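# Set the toast box on the mat as pictured

## Task

Place the toast box so it rests on the mat, lying and facing the way the reference image "manual" shows; the box must sit entirely on the mat, the mat must hold nothing else, and nothing may be left tipped over.

## Robot and tools

Robot: a single arm with six joints and a two-finger gripper, mounted on a base at (0, 0, +0.071) m in the scene frame, quat_wxyz (+0.997, -0.006, -0.006, +0.076), so it is slightly turned and may be a little tilted against the table. A two-camera stand is fixed to the floor next to the table. Loose objects can occasionally get a brief push from outside.

Scene frame: origin on the table surface straight under the base, +z up, +y to the left when facing along +x. Distances are metres.

Joint order (used in every command row and every per-joint list in results; rely on this order only): wrist pitch, shoulder, wrist roll, wrist yaw, elbow, waist. A command row has 7 numbers: those six joint angles, then the gripper opening. Joint values are absolute target angles in radians, the same kind of numbers the Joint positions line prints, not offsets. Stated ranges: waist -2.618 to 3.054, shoulder 0.000 to 3.142, elbow 0.000 to 3.142, wrist pitch -1.571 to 1.571, wrist yaw -1.571 to 1.571, wrist roll -2.094 to 2.094. Real ends may differ from these by up to 0.059 rad either way. A target beyond a range end by more than 0.059 rad, and farther out than the joint currently is, gets the call rejected; a target beyond the real end is clipped there and the result reports "joint sent to its limit" (absence of that line does not prove there is more room). Opening is on a -1 to +1 scale: +1 fully open, -1 closed; a 0 is a real command, so resend the current value to keep the gripper unchanged.

Tools:
- execute_actions(actions, cameras): actions is a list of actions; each action is a table of up to 15 rows of 7 numbers, one row per 1/30 s step; a short table repeats its last row to fill 15 steps. Images are returned only when actions is empty or cameras requests them.
- move(target, speed, blend, opening_speed, grip_force, blocking, cameras): target is one 7-number row or a list of up to 15 rows (absolute joint angles plus opening), all sharing a 10 s budget. Joints travel together, so the gripper follows a curve. speed is the peak rate in rad/s of the joint with the longest way (0.01 to 12.57, default 0.5), one value or one per target. blend (rad) rounds the corners at intermediate targets; 0 stops at each. opening_speed sets how fast the opening changes, per second on the -1..+1 scale, at least 0.2. grip_force is a per-pad force cap in newtons, 10 to 50 (50 is full, the starting value); it persists, and lower values close slowly. blocking=false returns after about 0.5 s while the motion continues; a new move then takes over from the current point. The result adds a "move:" line: done (settled within 0.035 rad of each target), off_target, moving, held, fault, plus limits=held if steps were withheld. Done or off_target say nothing about contact.
- wait(seconds 0 to 10): lets time pass holding the last command; a running move keeps going.
- stop: brakes a running move; braking needs some distance.
- zoom_image(camera, region): camera is cam_high or cam_wrist, region [x0, y0, x1, y1] in pixels from the top-left, at most 504 by 504, from that camera's latest image.
- show_instructions: shows the reference image(s).
- finished_scene(scene): ends the current scene, given its number (as printed at the end of each result); irreversible.

Results: Joint positions (rad) and Joint velocities (rad/s) in joint order, then the pad gap in m (0.094 open). Joint targets are the angles currently being driven toward. Tool commands show the present gripper command. grip_measured is the measured opening on the command scale; empty, it may read up to about 2.5 mm wide; on a hard part it reads a bit narrower than the part. Joint torques follow joint order without the gripper, include gravity, carry offsets and noise, positive toward larger angles; entries 2, 5 and 6 wrap at ±28 N m. "joint command not followed" means the clearance check altered targets. MOTOR HOT appears near 75 °C; at 90 °C the arm folds up and stays idle; at 100 °C it goes limp.

Motion limits: each step a joint target stays within 0.339 rad (waist, shoulder, elbow) or 2.2 rad (wrist joints) of its measured angle, and targets implying more than 200 mm of gripper travel are scaled back. Far moves take several actions; tiny moves may not start. To keep a resting joint still, resend its Joint targets angle.

Cameras: cam_high (896x504, fixed, calibrated pinhole with radial distortion, pose given for the scene frame, may be off by a couple of degrees and millimetres) and cam_wrist (672x504 fisheye on the gripper, pose unknown).

Cautions: do not drop the object you are carrying or release it while it moves; lower it gently. Avoid fast contact, hitting the table, stand or other fixed things, and hard pushes. Do not let anything fall from the table or tip over. Avoid holding loads or a stretched arm for long to limit motor heating. Close slowly on anything fragile.

Each tool is called after "Call:" by a JSON object that holds its "method" and its "body", one argument or row to a line.

Reference images:

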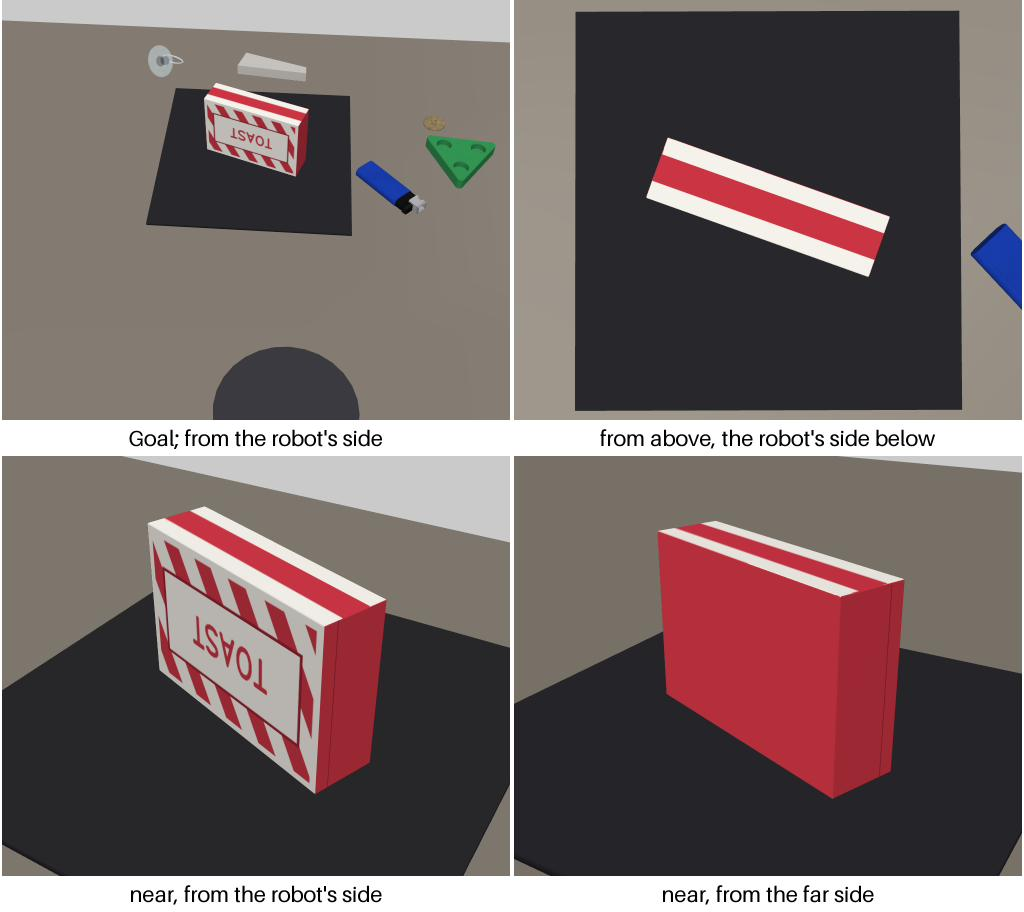

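## Session

Call:
{"method": "execute_actions", "body": {
  "actions": []
}}

Scene clock: 0.00 s.
grip_measured=+1.000
Joint names: [wrist pitch, shoulder, wrist roll, wrist yaw, elbow, waist]
Joint positions: [-1.03 0.332 0.841 0.569 0.458 0.595 0.094]
Joint velocities: within noise
Joint torques (N m): no reading
Heat: 28 °C.
Joint targets: [-1.021 0.328 0.839 0.585 0.472 0.595]
Tool commands: gripper/opening=+1.0

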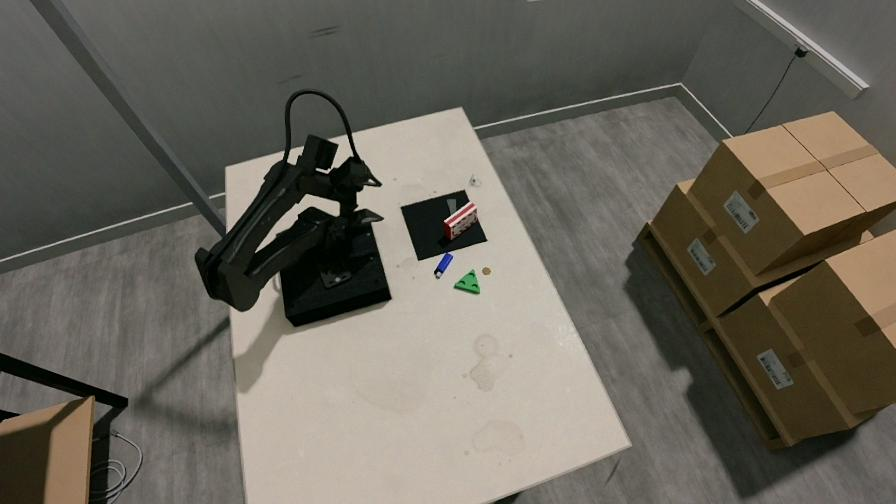

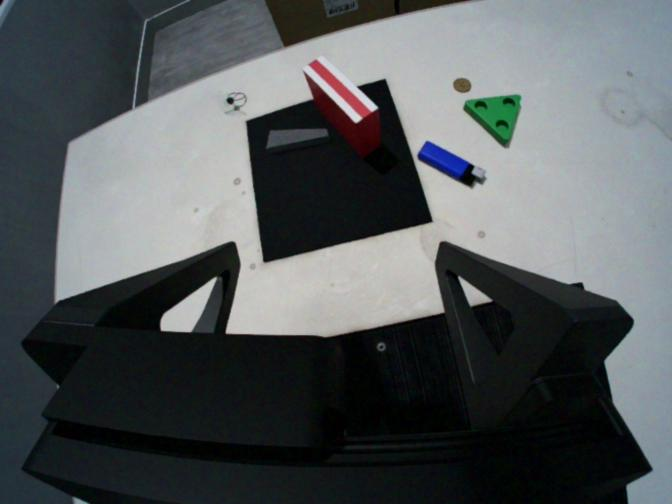

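Call:
{"method": "zoom_image", "body": {
  "camera": "cam_high",
  "region": [380, 150, 540, 310]
}}

Call:
{"method": "zoom_image", "body": {
  "camera": "cam_wrist",
  "region": [200, 20, 560, 290]
}}

Scaled by 3.150 from the camera's 896x504 image, which has a finer 1280x720 frame.

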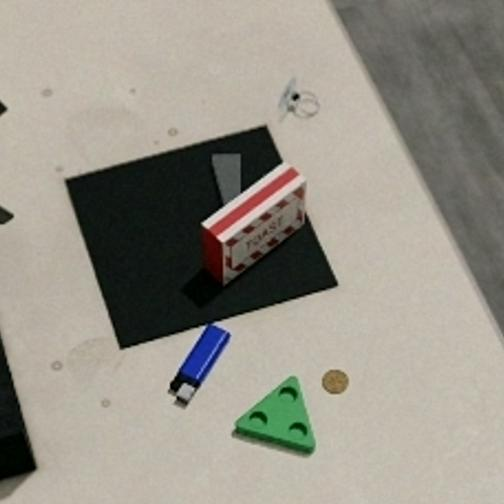

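Scaled by 1.400 from the camera's 672x504 image, which has a finer 960x720 frame.

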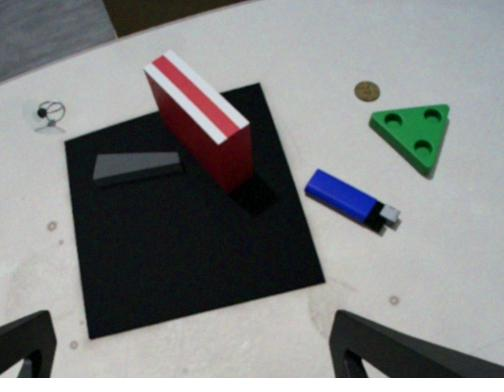

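Call:
{"method": "zoom_image", "body": {
  "camera": "cam_high",
  "region": [430, 185, 494, 249]
}}

Call:
{"method": "zoom_image", "body": {
  "camera": "cam_high",
  "region": [190, 80, 400, 330]
}}

Call:
{"method": "zoom_image", "body": {
  "camera": "cam_wrist",
  "region": [230, 40, 410, 190]
}}

Scaled by 7.875 from the camera's 896x504 image, which has a finer 1280x720 frame.

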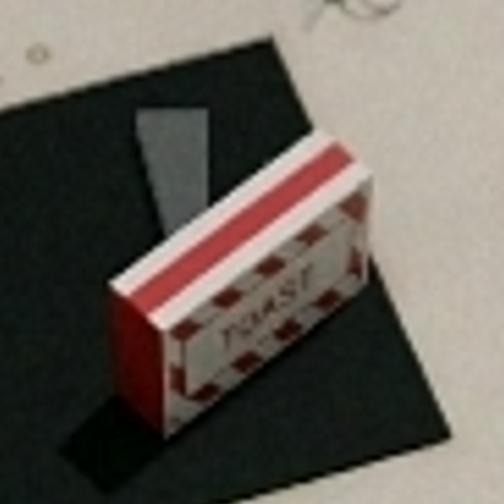

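Scaled by 2.016 from the camera's 896x504 image, which has a finer 1280x720 frame.

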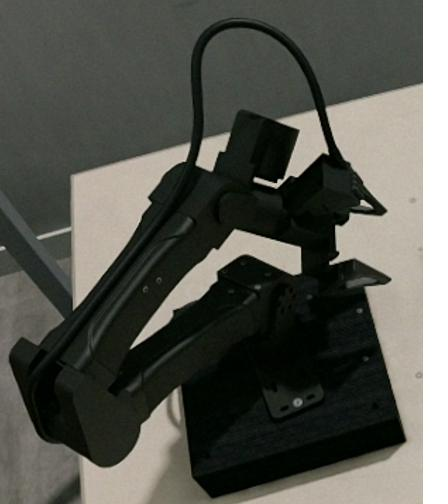

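Scaled by 2.800 from the camera's 672x504 image, which has a finer 960x720 frame.

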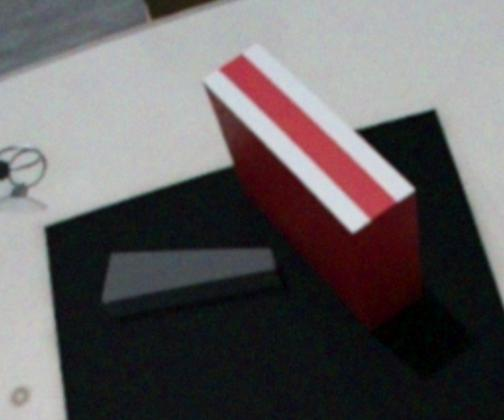

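Call:
{"method": "move", "body": {
  "target": [-1.27, 1.95, -1.18, 0.0, 1.649, -0.038, 1.0],
  "speed": 1.0,
  "cameras": ["all"]
}}

Scene clock: 45.87 s.
grip_measured=+1.000
Joint names: [wrist pitch, shoulder, wrist roll, wrist yaw, elbow, waist]
Joint positions: [-1.252 1.949 -1.171 0.019 1.616 -0.036 0.094]
Joint torques (N m): [-0.21 -8.05 -0.09 -0.16 7.01 -0.25]
Heat: 32 °C.
Joint targets: [-1.270 1.950 -1.180 0.000 1.649 -0.038]
move: done

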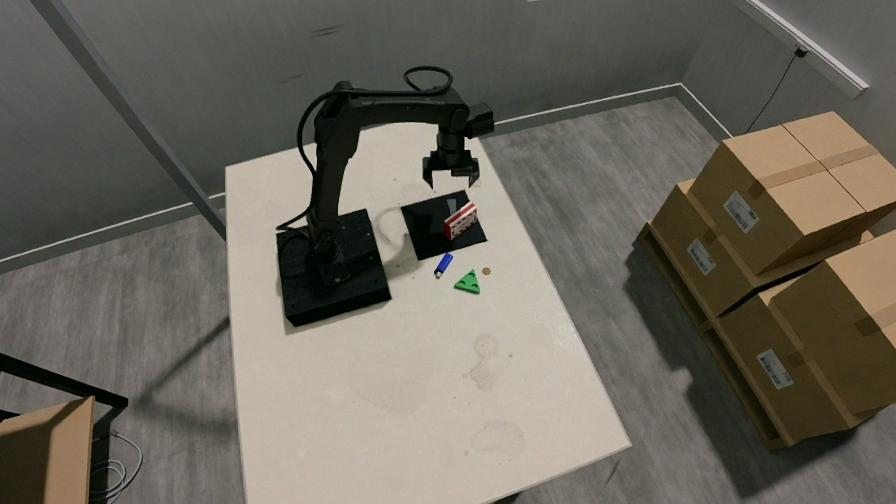

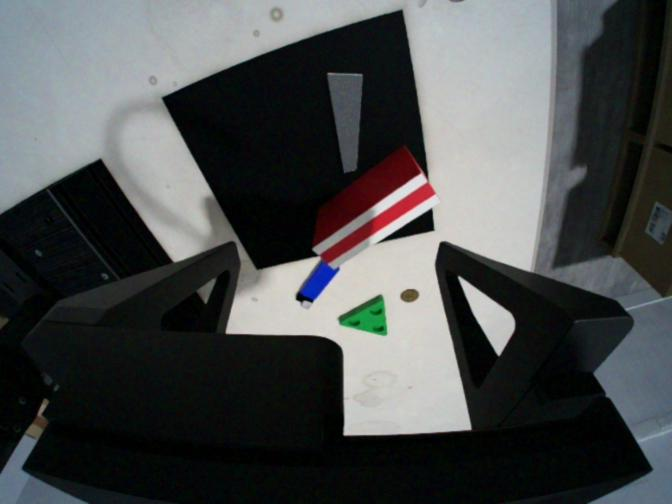

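Call:
{"method": "zoom_image", "body": {
  "camera": "cam_high",
  "region": [400, 60, 520, 270]
}}

Call:
{"method": "zoom_image", "body": {
  "camera": "cam_high",
  "region": [260, 60, 420, 340]
}}

Scaled by 2.400 from the camera's 896x504 image, which has a finer 1280x720 frame.

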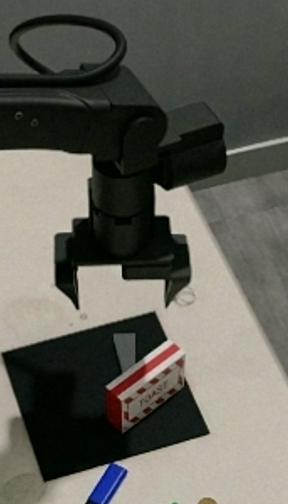

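Scaled by 1.800 from the camera's 896x504 image, which has a finer 1280x720 frame.

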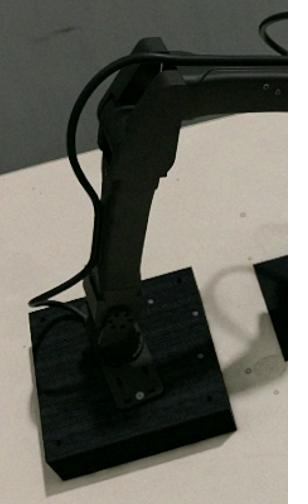

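Call:
{"method": "zoom_image", "body": {
  "camera": "cam_wrist",
  "region": [290, 40, 470, 280]
}}

Scaled by 2.100 from the camera's 672x504 image, which has a finer 960x720 frame.

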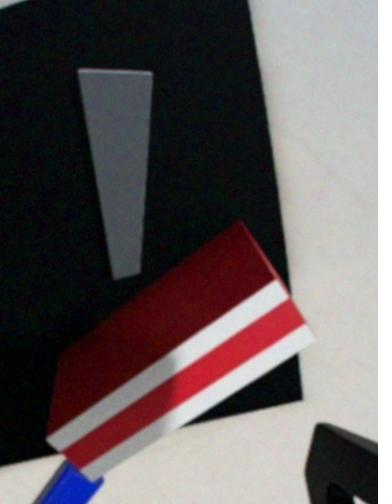

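Call:
{"method": "move", "body": {
  "target": [-0.94, 2.0626, -1.175, -0.01, 1.455, 0.031, 0.2],
  "speed": 0.8,
  "cameras": ["all"]
}}

Scene clock: 70.63 s.
grip_measured=+0.202
Joint names: [wrist pitch, shoulder, wrist roll, wrist yaw, elbow, waist]
Joint positions: [-0.959 2.064 -1.172 0.008 1.458 0.029 0.056]
Joint torques (N m): [0.3 -8.77 -0.03 -0.2 3.95 0.01]
Heat: 32 °C.
Joint targets: [-0.940 2.062 -1.175 -0.010 1.455 0.031]
move: done

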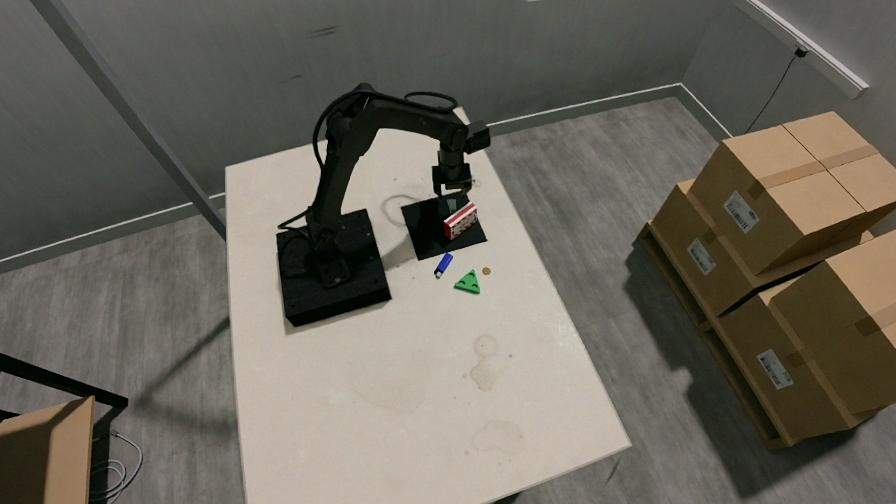

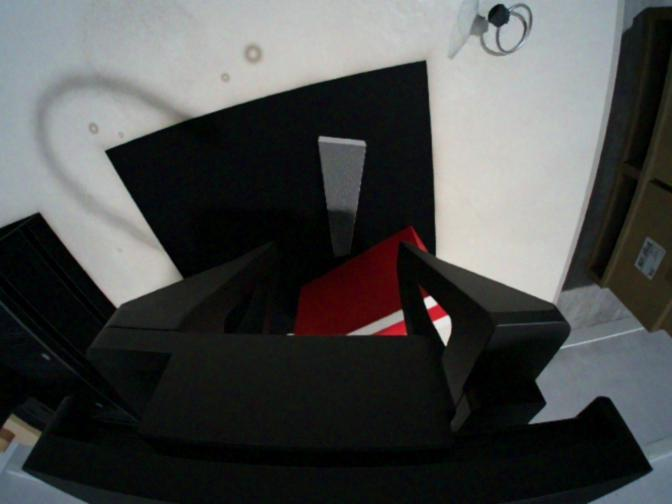

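Call:
{"method": "move", "body": {
  "target": [-0.80, 2.124, -1.175, -0.01, 1.371, 0.031, 0.0],
  "speed": 0.3,
  "cameras": ["all"]
}}

Scene clock: 74.33 s.
grip_measured=+0.002
Joint names: [wrist pitch, shoulder, wrist roll, wrist yaw, elbow, waist]
Joint positions: [-0.819 2.117 -1.172 0.008 1.376 0.029 0.047]
Joint torques (N m): [0.27 -8.36 -0.05 -0.2 3.33 0.06]
Heat: 32 °C.
Joint targets: [-0.800 2.124 -1.175 -0.010 1.371 0.031]
move: done

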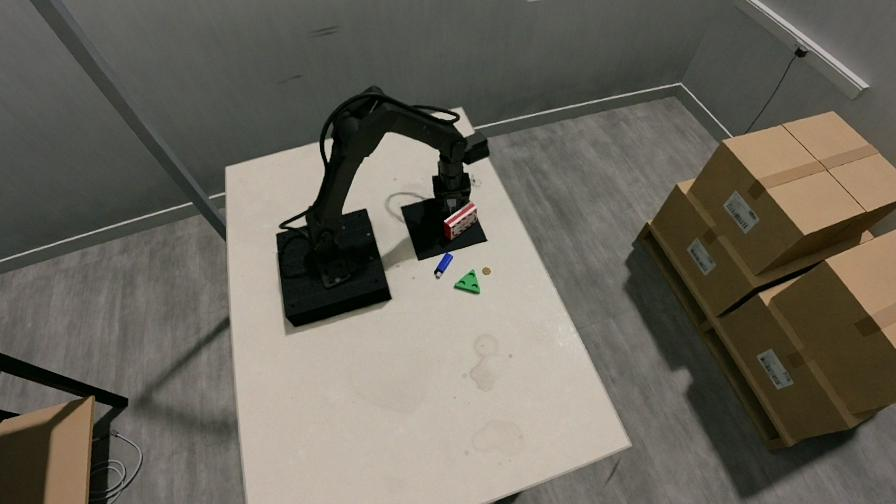

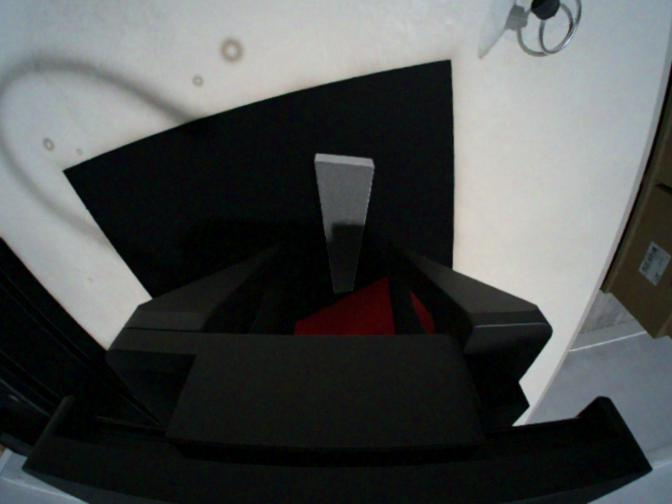

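Call:
{"method": "move", "body": {
  "target": [
    [-0.76, 2.163, -1.175, -0.01, 1.358, 0.031, 0.0],
    [-0.76, 2.163, -1.175, -0.01, 1.358, 0.031, -0.8]
  ],
  "speed": 0.2,
  "grip_force": 35,
  "cameras": ["cam_wrist"]
}}

Scene clock: 79.80 s.
grip_measured=-0.798
Joint names: [wrist pitch, shoulder, wrist roll, wrist yaw, elbow, waist]
Joint positions: [-0.769 2.152 -1.172 0.007 1.365 0.029 0.01]
Joint torques (N m): [0.14 -8.29 -0.03 -0.13 3.21 0.16]
Heat: 31 °C.
Joint targets: [-0.760 2.163 -1.175 -0.010 1.358 0.031]
grip_force (N): 35
move: done
Images, in order (width x height): cam_wrist 672x504.

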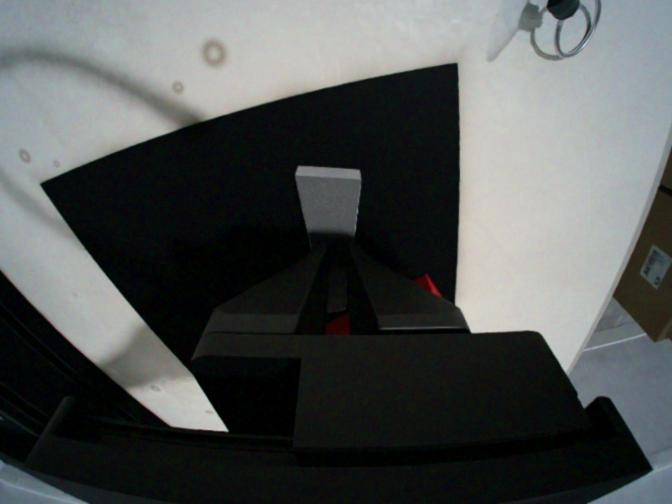

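Call:
{"method": "move", "body": {
  "target": [-0.76, 2.163, -1.175, -0.01, 1.358, 0.031, -1.0],
  "speed": 0.2,
  "cameras": ["cam_wrist"]
}}

Scene clock: 81.73 s.
grip_measured=-0.991
Joint names: [wrist pitch, shoulder, wrist roll, wrist yaw, elbow, waist]
Joint positions: [-0.769 2.152 -1.172 0.004 1.365 0.029 0]
Joint torques (N m): [0.18 -8.2 -0.04 -0.1 3.08 -0.06]
Heat: 31 °C.
Joint targets: [-0.760 2.163 -1.175 -0.010 1.358 0.031]
grip_force (N): 35
move: done
Images, in order (width x height): cam_wrist 672x504.

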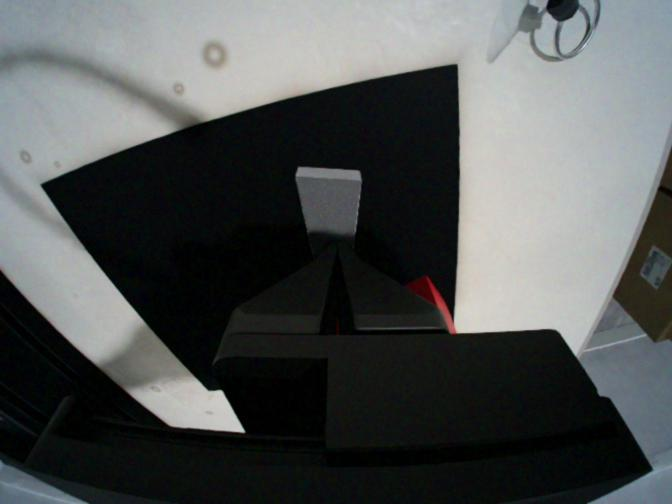

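Call:
{"method": "move", "body": {
  "target": [
    [-0.76, 2.163, -1.175, -0.01, 1.358, 0.031, -0.3],
    [-0.735, 2.176, -1.175, -0.01, 1.346, 0.031, -0.3]
  ],
  "speed": 0.15,
  "cameras": ["cam_wrist"]
}}

Scene clock: 84.83 s.
grip_measured=-0.302
Joint names: [wrist pitch, shoulder, wrist roll, wrist yaw, elbow, waist]
Joint positions: [-0.754 2.164 -1.172 0.004 1.354 0.029 0.033]
Joint torques (N m): [0.29 -8.27 -0.08 -0.14 2.93 0.09]
Heat: 31 °C.
Joint targets: [-0.735 2.176 -1.175 -0.010 1.346 0.031]
grip_force (N): 35
move: done
Images, in order (width x height): cam_wrist 672x504.

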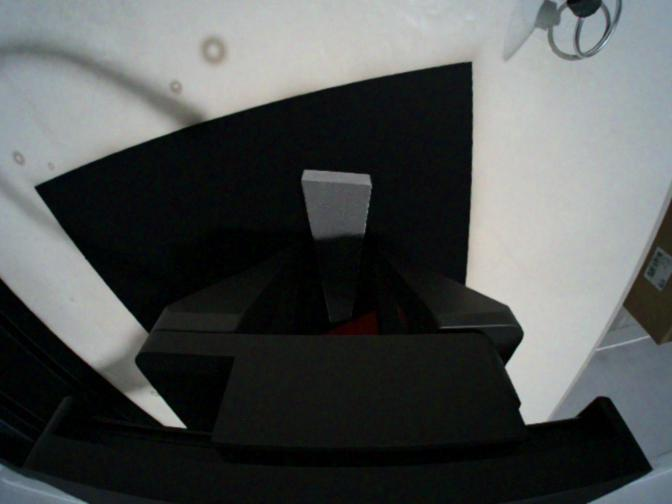

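Call:
{"method": "move", "body": {
  "target": [
    [-0.721, 2.184, -1.175, -0.01, 1.339, 0.031, -0.3],
    [-0.721, 2.184, -1.175, -0.01, 1.339, 0.031, -1.0]
  ],
  "speed": 0.15,
  "cameras": ["cam_wrist"]
}}

Scene clock: 91.10 s.
grip_measured=-0.577
Joint names: [wrist pitch, shoulder, wrist roll, wrist yaw, elbow, waist]
Joint positions: [-0.739 2.171 -1.172 0.004 1.347 0.029 0.02]
Joint torques (N m): [0.23 -7.95 -0.03 -0.13 3.1 0.06]
Heat: 30 °C.
Joint targets: [-0.721 2.184 -1.175 -0.010 1.339 0.031]
grip_force (N): 35
move: done
Images, in order (width x height): cam_wrist 672x504.

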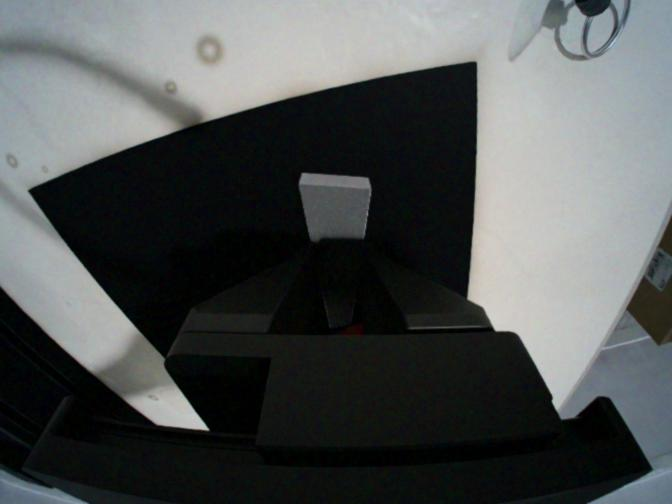

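Call:
{"method": "move", "body": {
  "target": [
    [-0.875, 2.105, -1.175, -0.01, 1.414, 0.031, -1.0],
    [-0.875, 2.105, -1.175, -0.01, 1.414, 0.411, -1.0],
    [-0.715, 2.187, -1.175, -0.01, 1.336, 0.411, -1.0]
  ],
  "speed": [0.5, 0.8, 0.3],
  "blend": [0.04, 0.04, 0],
  "cameras": ["all"]
}}

Scene clock: 95.37 s.
grip_measured=-0.578
Joint names: [wrist pitch, shoulder, wrist roll, wrist yaw, elbow, waist]
Joint positions: [-0.744 2.173 -1.172 -0.003 1.345 0.417 0.02]
Joint torques (N m): [0.35 -8.08 -0.06 -0.05 2.81 -0.84]
Heat: 30 °C.
Joint targets: [-0.715 2.187 -1.175 -0.010 1.336 0.411]
grip_force (N): 35
move: done

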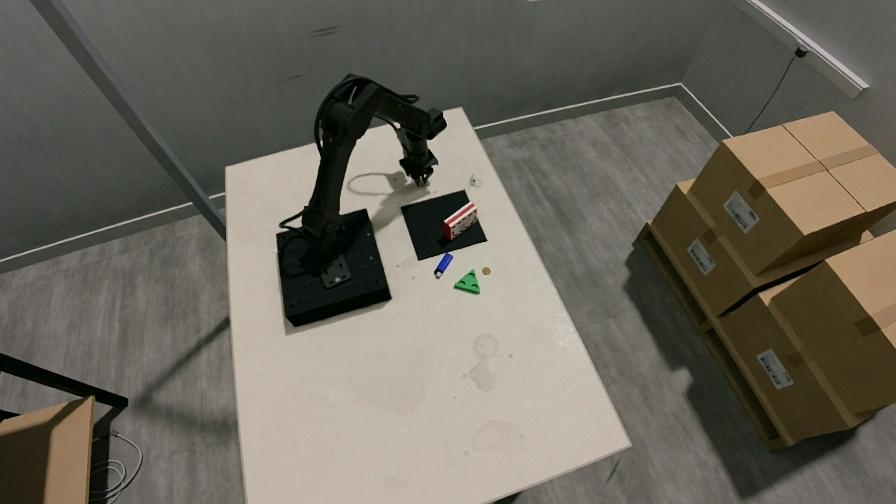

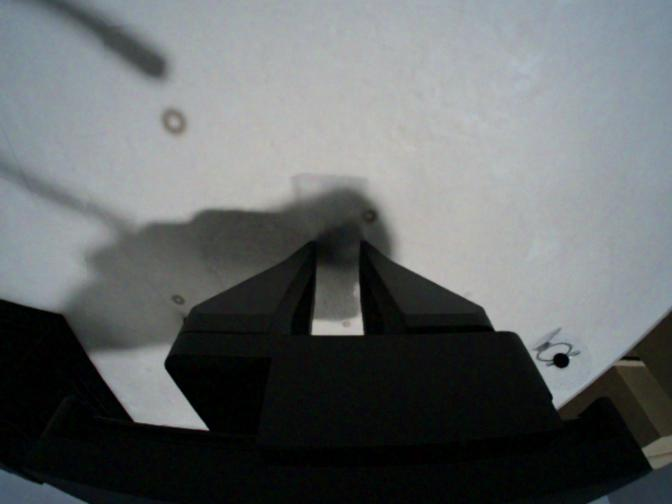

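Call:
{"method": "move", "body": {
  "target": [
    [-0.70, 2.194, -1.175, -0.01, 1.329, 0.411, -1.0],
    [-0.70, 2.194, -1.175, -0.01, 1.329, 0.411, -0.2]
  ],
  "speed": 0.15,
  "cameras": ["cam_wrist"]
}}

Scene clock: 97.30 s.
grip_measured=-0.202
Joint names: [wrist pitch, shoulder, wrist roll, wrist yaw, elbow, waist]
Joint positions: [-0.726 2.175 -1.172 -0.003 1.342 0.417 0.037]
Joint torques (N m): [0.33 -7.83 -0.06 -0.06 2.65 -0.72]
Heat: 30 °C.
Joint targets: [-0.700 2.194 -1.175 -0.010 1.329 0.411]
grip_force (N): 35
move: done
Images, in order (width x height): cam_wrist 672x504.

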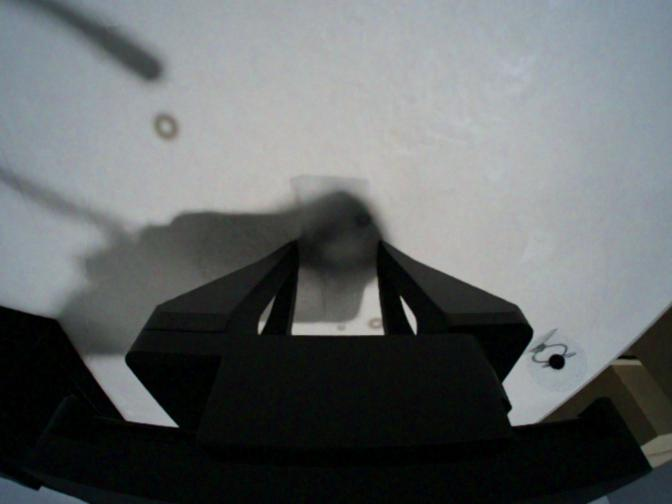

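Call:
{"method": "move", "body": {
  "target": [
    [-1.27, 1.95, -1.175, 0.0, 1.65, 0.411, -0.2],
    [0.034, 1.487, -0.501, -0.53, 0.605, -0.462, 0.5]
  ],
  "speed": [0.8, 1.0],
  "blend": [0.15, 0],
  "cameras": ["all"]
}}

Scene clock: 138.37 s.
grip_measured=+0.498
Joint names: [wrist pitch, shoulder, wrist roll, wrist yaw, elbow, waist]
Joint positions: [0.005 1.52 -0.509 -0.509 0.612 -0.458 0.07]
Joint torques (N m): [1.44 -6.91 0.03 -0.45 3.69 -0.46]
Heat: 30 °C.
Joint targets: [0.034 1.487 -0.501 -0.530 0.605 -0.462]
grip_force (N): 35
move: done

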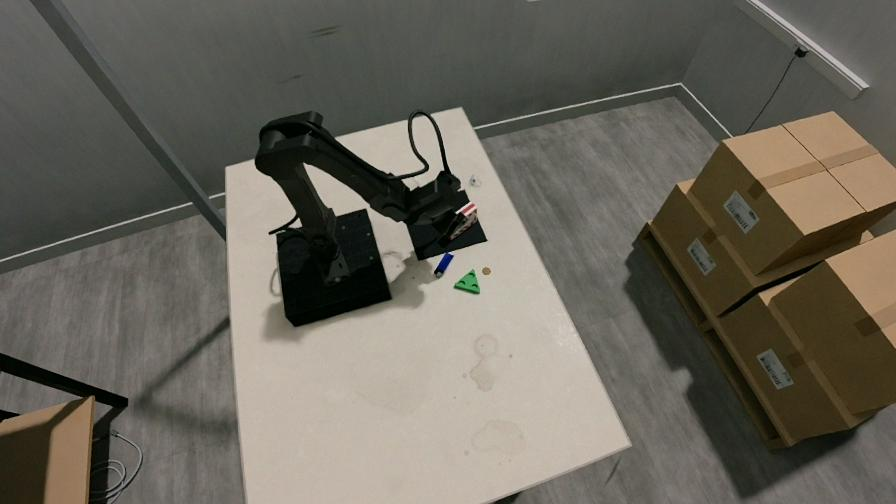

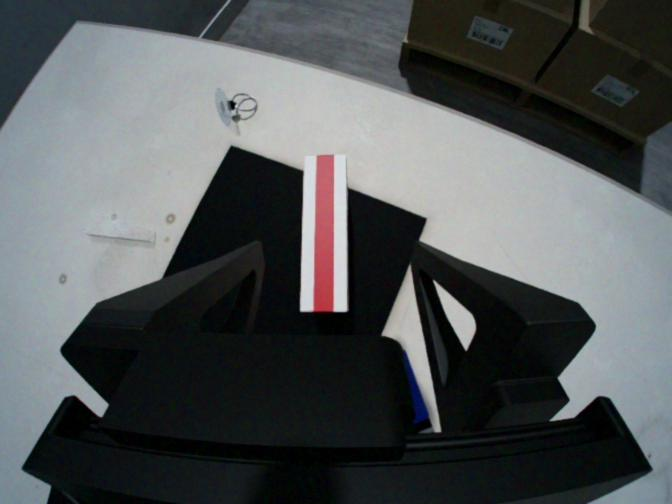

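Call:
{"method": "move", "body": {
  "target": [0.511, 1.822, -0.490, -0.545, 0.472, -0.428, 0.5],
  "speed": 0.4,
  "cameras": ["all"]
}}

Scene clock: 148.20 s.
grip_measured=+0.498
Joint names: [wrist pitch, shoulder, wrist roll, wrist yaw, elbow, waist]
Joint positions: [0.481 1.815 -0.498 -0.524 0.478 -0.434 0.07]
Joint torques (N m): [1.49 -4.93 0.04 -0.44 2.24 0.49]
Heat: 31 °C.
Joint targets: [0.511 1.822 -0.490 -0.545 0.472 -0.428]
grip_force (N): 35
move: done

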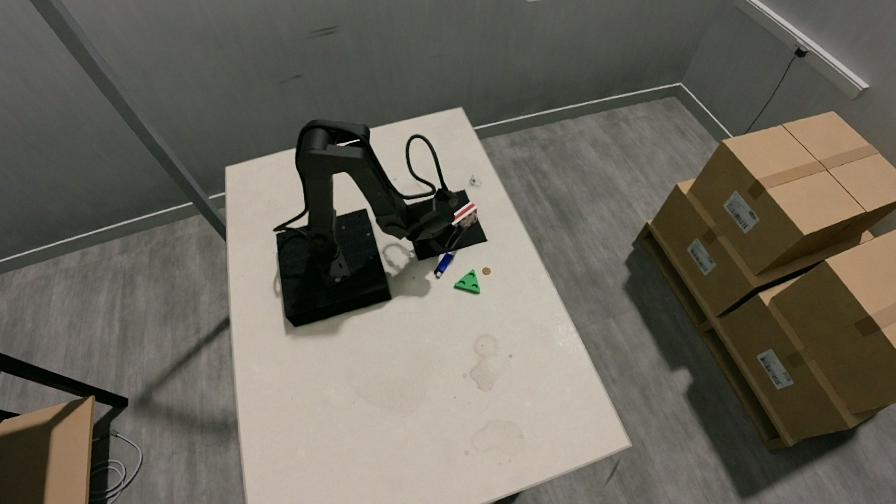

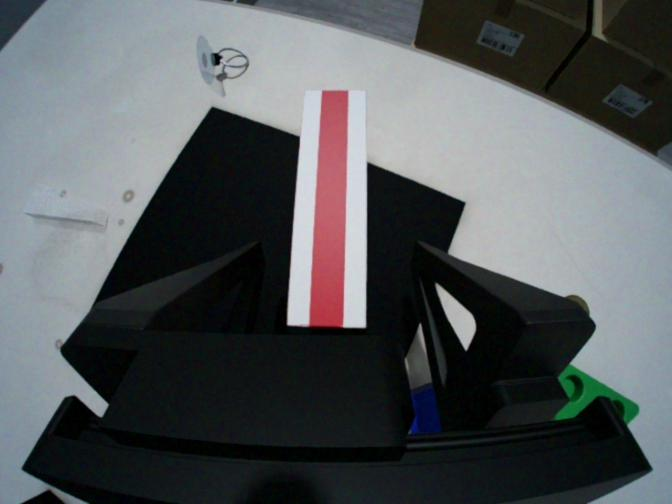

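Call:
{"method": "move", "body": {
  "target": [0.511, 1.822, -0.490, -0.545, 0.472, -0.428, -1.0],
  "speed": 0.4,
  "cameras": ["cam_wrist"]
}}

Scene clock: 151.93 s.
grip_measured=-0.413
Joint names: [wrist pitch, shoulder, wrist roll, wrist yaw, elbow, waist]
Joint positions: [0.483 1.815 -0.498 -0.525 0.478 -0.434 0.028]
Joint torques (N m): [1.48 -4.85 0.1 -0.46 2.25 0.58]
Heat: 30 °C.
Joint targets: [0.511 1.822 -0.490 -0.545 0.472 -0.428]
grip_force (N): 35
move: done
Images, in order (width x height): cam_wrist 672x504.

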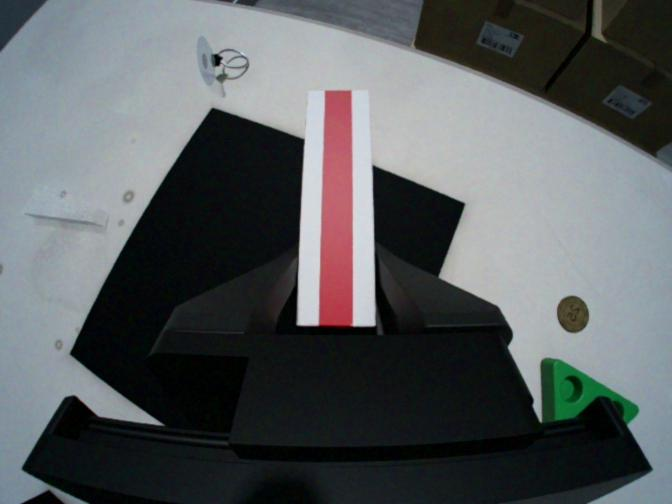

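Call:
{"method": "move", "body": {
  "target": [
    [0.05, 1.50, -0.49, -0.54, 0.60, -0.435, -1.0],
    [-1.253, 1.794, -0.64, 0.0, 1.477, -0.10, -1.0],
    [-1.465, 2.264, -0.781, 0.522, 1.674, 0.25, -1.0]
  ],
  "speed": [0.6, 1.0, 0.7],
  "blend": [0.08, 0.15, 0],
  "cameras": ["all"]
}}

Scene clock: 163.20 s.
grip_measured=-0.413
Joint names: [wrist pitch, shoulder, wrist roll, wrist yaw, elbow, waist]
Joint positions: [-1.44 2.262 -0.772 0.507 1.646 0.255 0.028]
Joint torques (N m): [-1.13 -9.33 -0.07 0.37 5.5 -0.46]
Heat: 30 °C.
Joint targets: [-1.465 2.264 -0.781 0.522 1.674 0.250]
grip_force (N): 35
move: done

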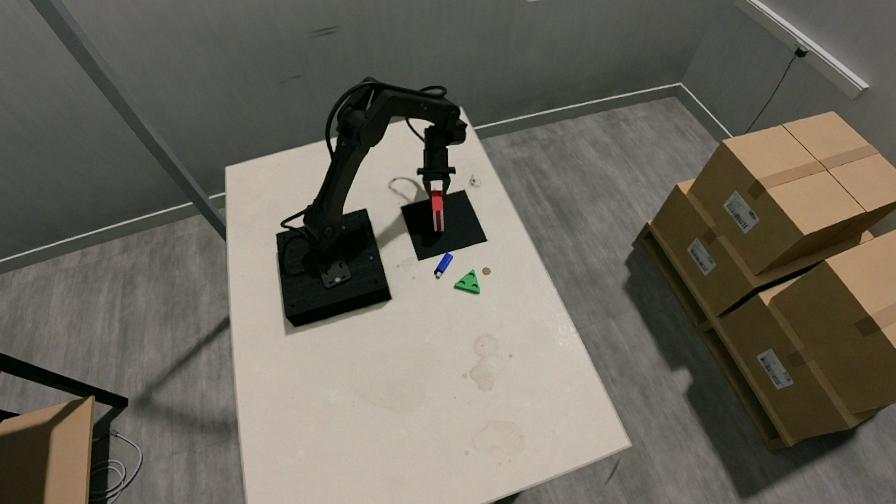

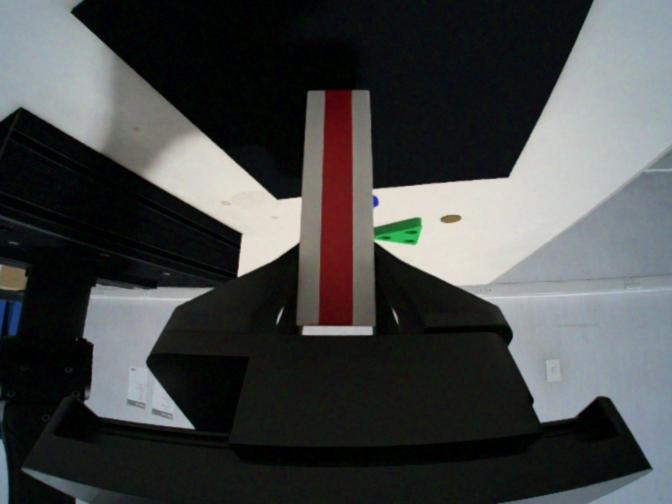

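Call:
{"method": "zoom_image", "body": {
  "camera": "cam_high",
  "region": [390, 110, 510, 270]
}}

Scaled by 3.150 from the camera's 896x504 image, which has a finer 1280x720 frame.

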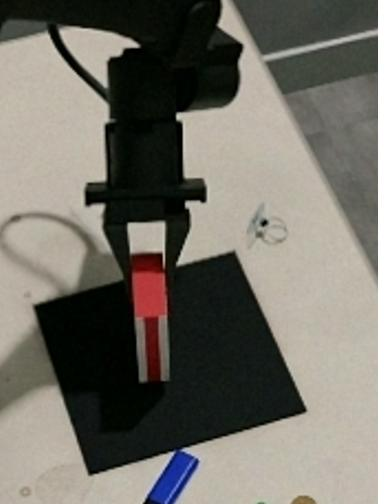

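Call:
{"method": "move", "body": {
  "target": [-1.347, 2.308, -0.781, 0.522, 1.605, 0.25, -1.0],
  "speed": 0.15,
  "cameras": ["all"]
}}

Call:
{"method": "zoom_image", "body": {
  "camera": "cam_high",
  "region": [410, 170, 500, 270]
}}

Scene clock: 168.53 s.
grip_measured=-0.413
Joint names: [wrist pitch, shoulder, wrist roll, wrist yaw, elbow, waist]
Joint positions: [-1.384 2.289 -0.773 0.521 1.615 0.255 0.028]
Joint torques (N m): [-0.41 -8.24 -0.1 0.19 2.67 -0.68]
Heat: 31 °C.
Joint targets: [-1.347 2.308 -0.781 0.522 1.605 0.250]
grip_force (N): 35
move: off_target; the wrist pitch is farthest, 0.037 rad from its target

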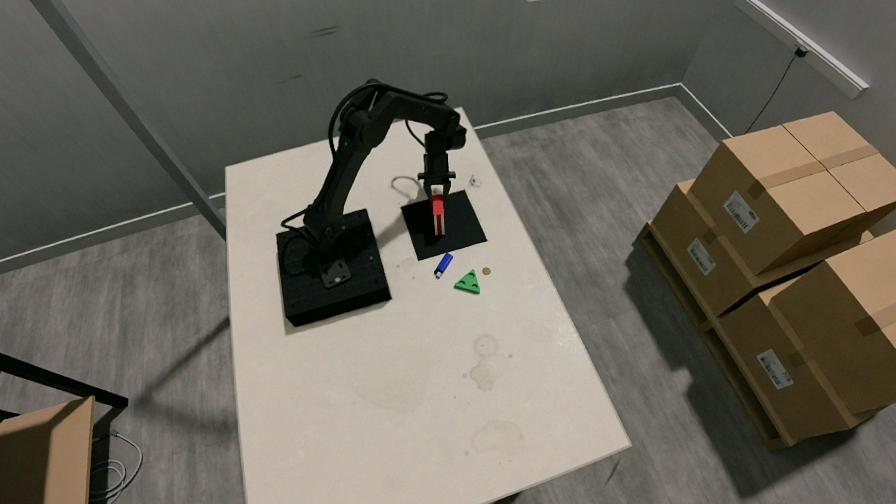

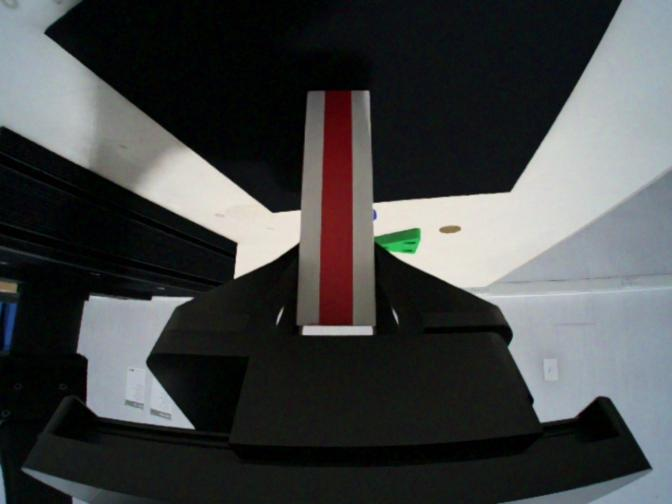

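Scaled by 5.040 from the camera's 896x504 image, which has a finer 1280x720 frame.

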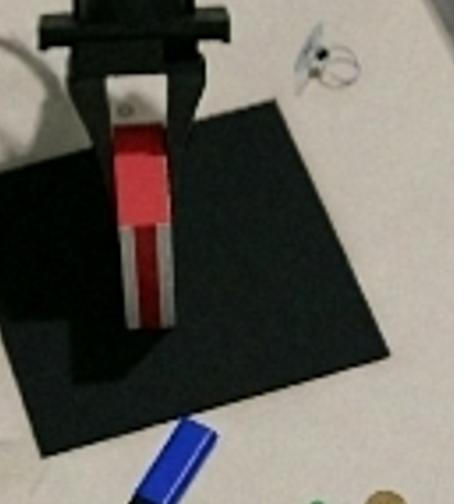

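Call:
{"method": "move", "body": {
  "target": [-1.33, 2.315, -0.781, 0.522, 1.598, 0.25, -1.0],
  "speed": 0.15,
  "cameras": ["cam_wrist"]
}}

Scene clock: 178.57 s.
grip_measured=-0.413
Joint names: [wrist pitch, shoulder, wrist roll, wrist yaw, elbow, waist]
Joint positions: [-1.379 2.289 -0.773 0.529 1.61 0.255 0.028]
Joint torques (N m): [-0.35 -7.75 -0.06 0.13 2.29 -0.64]
Heat: 32 °C.
Joint targets: [-1.330 2.315 -0.781 0.522 1.598 0.250]
grip_force (N): 35
move: off_target; the wrist pitch is farthest, 0.049 rad from its target
Images, in order (width x height): cam_wrist 672x504.

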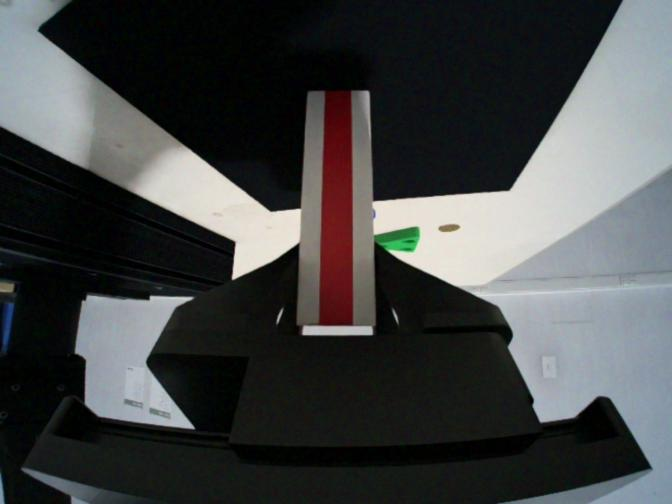

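Call:
{"method": "move", "body": {
  "target": [
    [-1.365, 2.296, -0.775, 0.522, 1.609, 0.253, -1.0],
    [-1.365, 2.296, -0.775, 0.522, 1.609, 0.253, 0.6]
  ],
  "speed": 0.15,
  "cameras": ["all"]
}}

Call:
{"method": "zoom_image", "body": {
  "camera": "cam_high",
  "region": [410, 170, 500, 270]
}}

Scene clock: 185.03 s.
grip_measured=+0.598
Joint names: [wrist pitch, shoulder, wrist roll, wrist yaw, elbow, waist]
Joint positions: [-1.377 2.289 -0.773 0.526 1.61 0.255 0.075]
Joint torques (N m): [-0.74 -9.06 -0.02 0.21 3.14 -0.14]
Heat: 33 °C.
Joint targets: [-1.365 2.296 -0.775 0.522 1.609 0.253]
grip_force (N): 35
move: done

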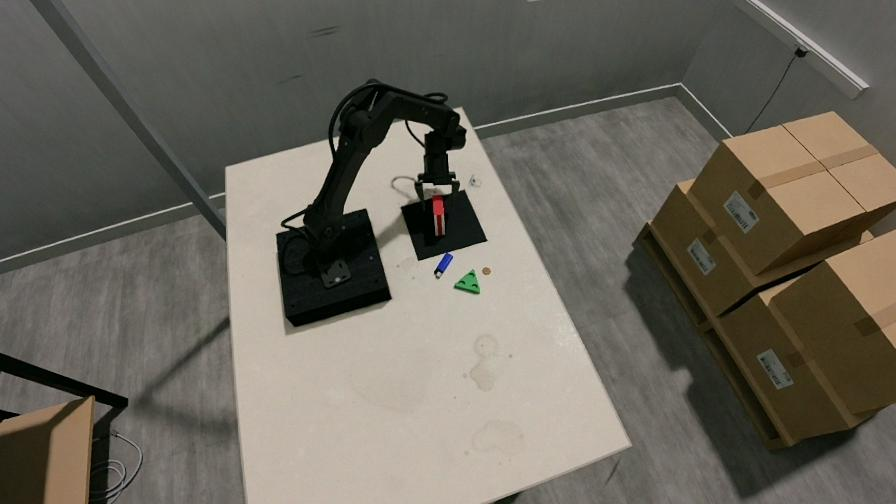

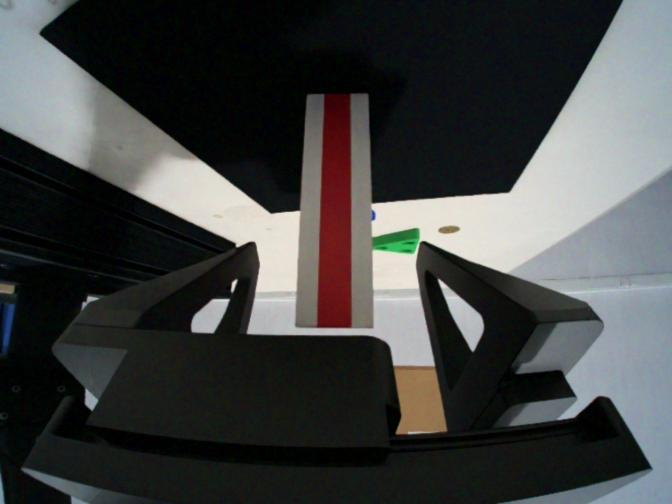

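Scaled by 5.040 from the camera's 896x504 image, which has a finer 1280x720 frame.

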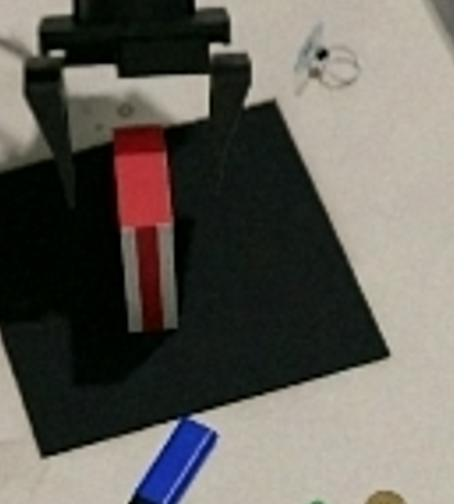

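Call:
{"method": "move", "body": {
  "target": [
    [-1.226, 1.834, -1.131, 0.0, 1.489, 0.026, 0.6],
    [-1.048, 1.94, -1.89, -0.834, 1.157, -0.629, 0.6]
  ],
  "speed": [0.5, 0.8],
  "blend": [0.1, 0],
  "cameras": ["all"]
}}

Call:
{"method": "zoom_image", "body": {
  "camera": "cam_high",
  "region": [400, 150, 500, 270]
}}

Scene clock: 194.20 s.
grip_measured=+0.598
Joint names: [wrist pitch, shoulder, wrist roll, wrist yaw, elbow, waist]
Joint positions: [-1.059 1.932 -1.881 -0.801 1.165 -0.63 0.075]
Joint torques (N m): [-0.26 -6.43 -0.13 -0.77 2.77 -0.05]
Heat: 34 °C.
Joint targets: [-1.048 1.940 -1.890 -0.834 1.157 -0.629]
grip_force (N): 35
move: done

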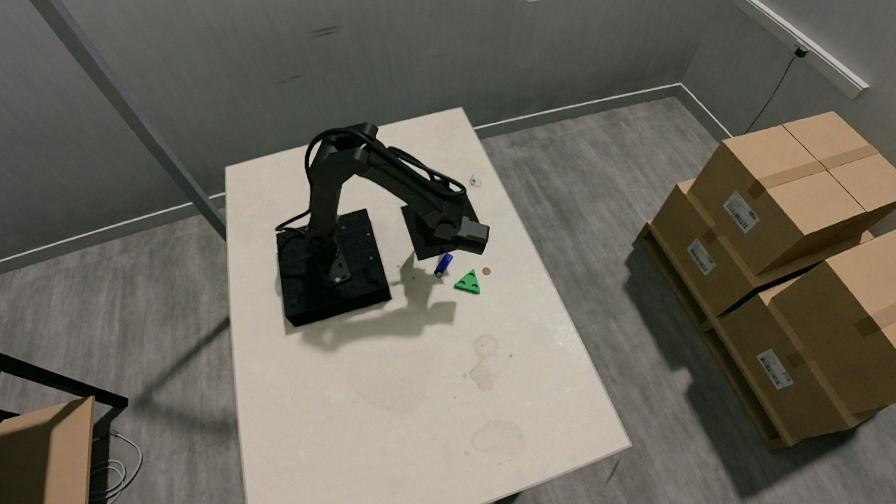

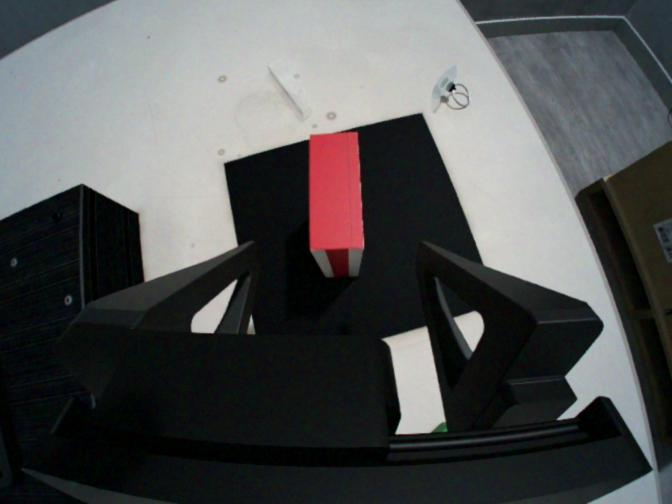

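Scaled by 4.200 from the camera's 896x504 image, which has a finer 1280x720 frame.

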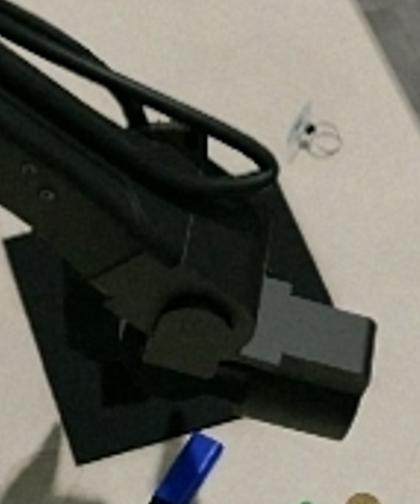

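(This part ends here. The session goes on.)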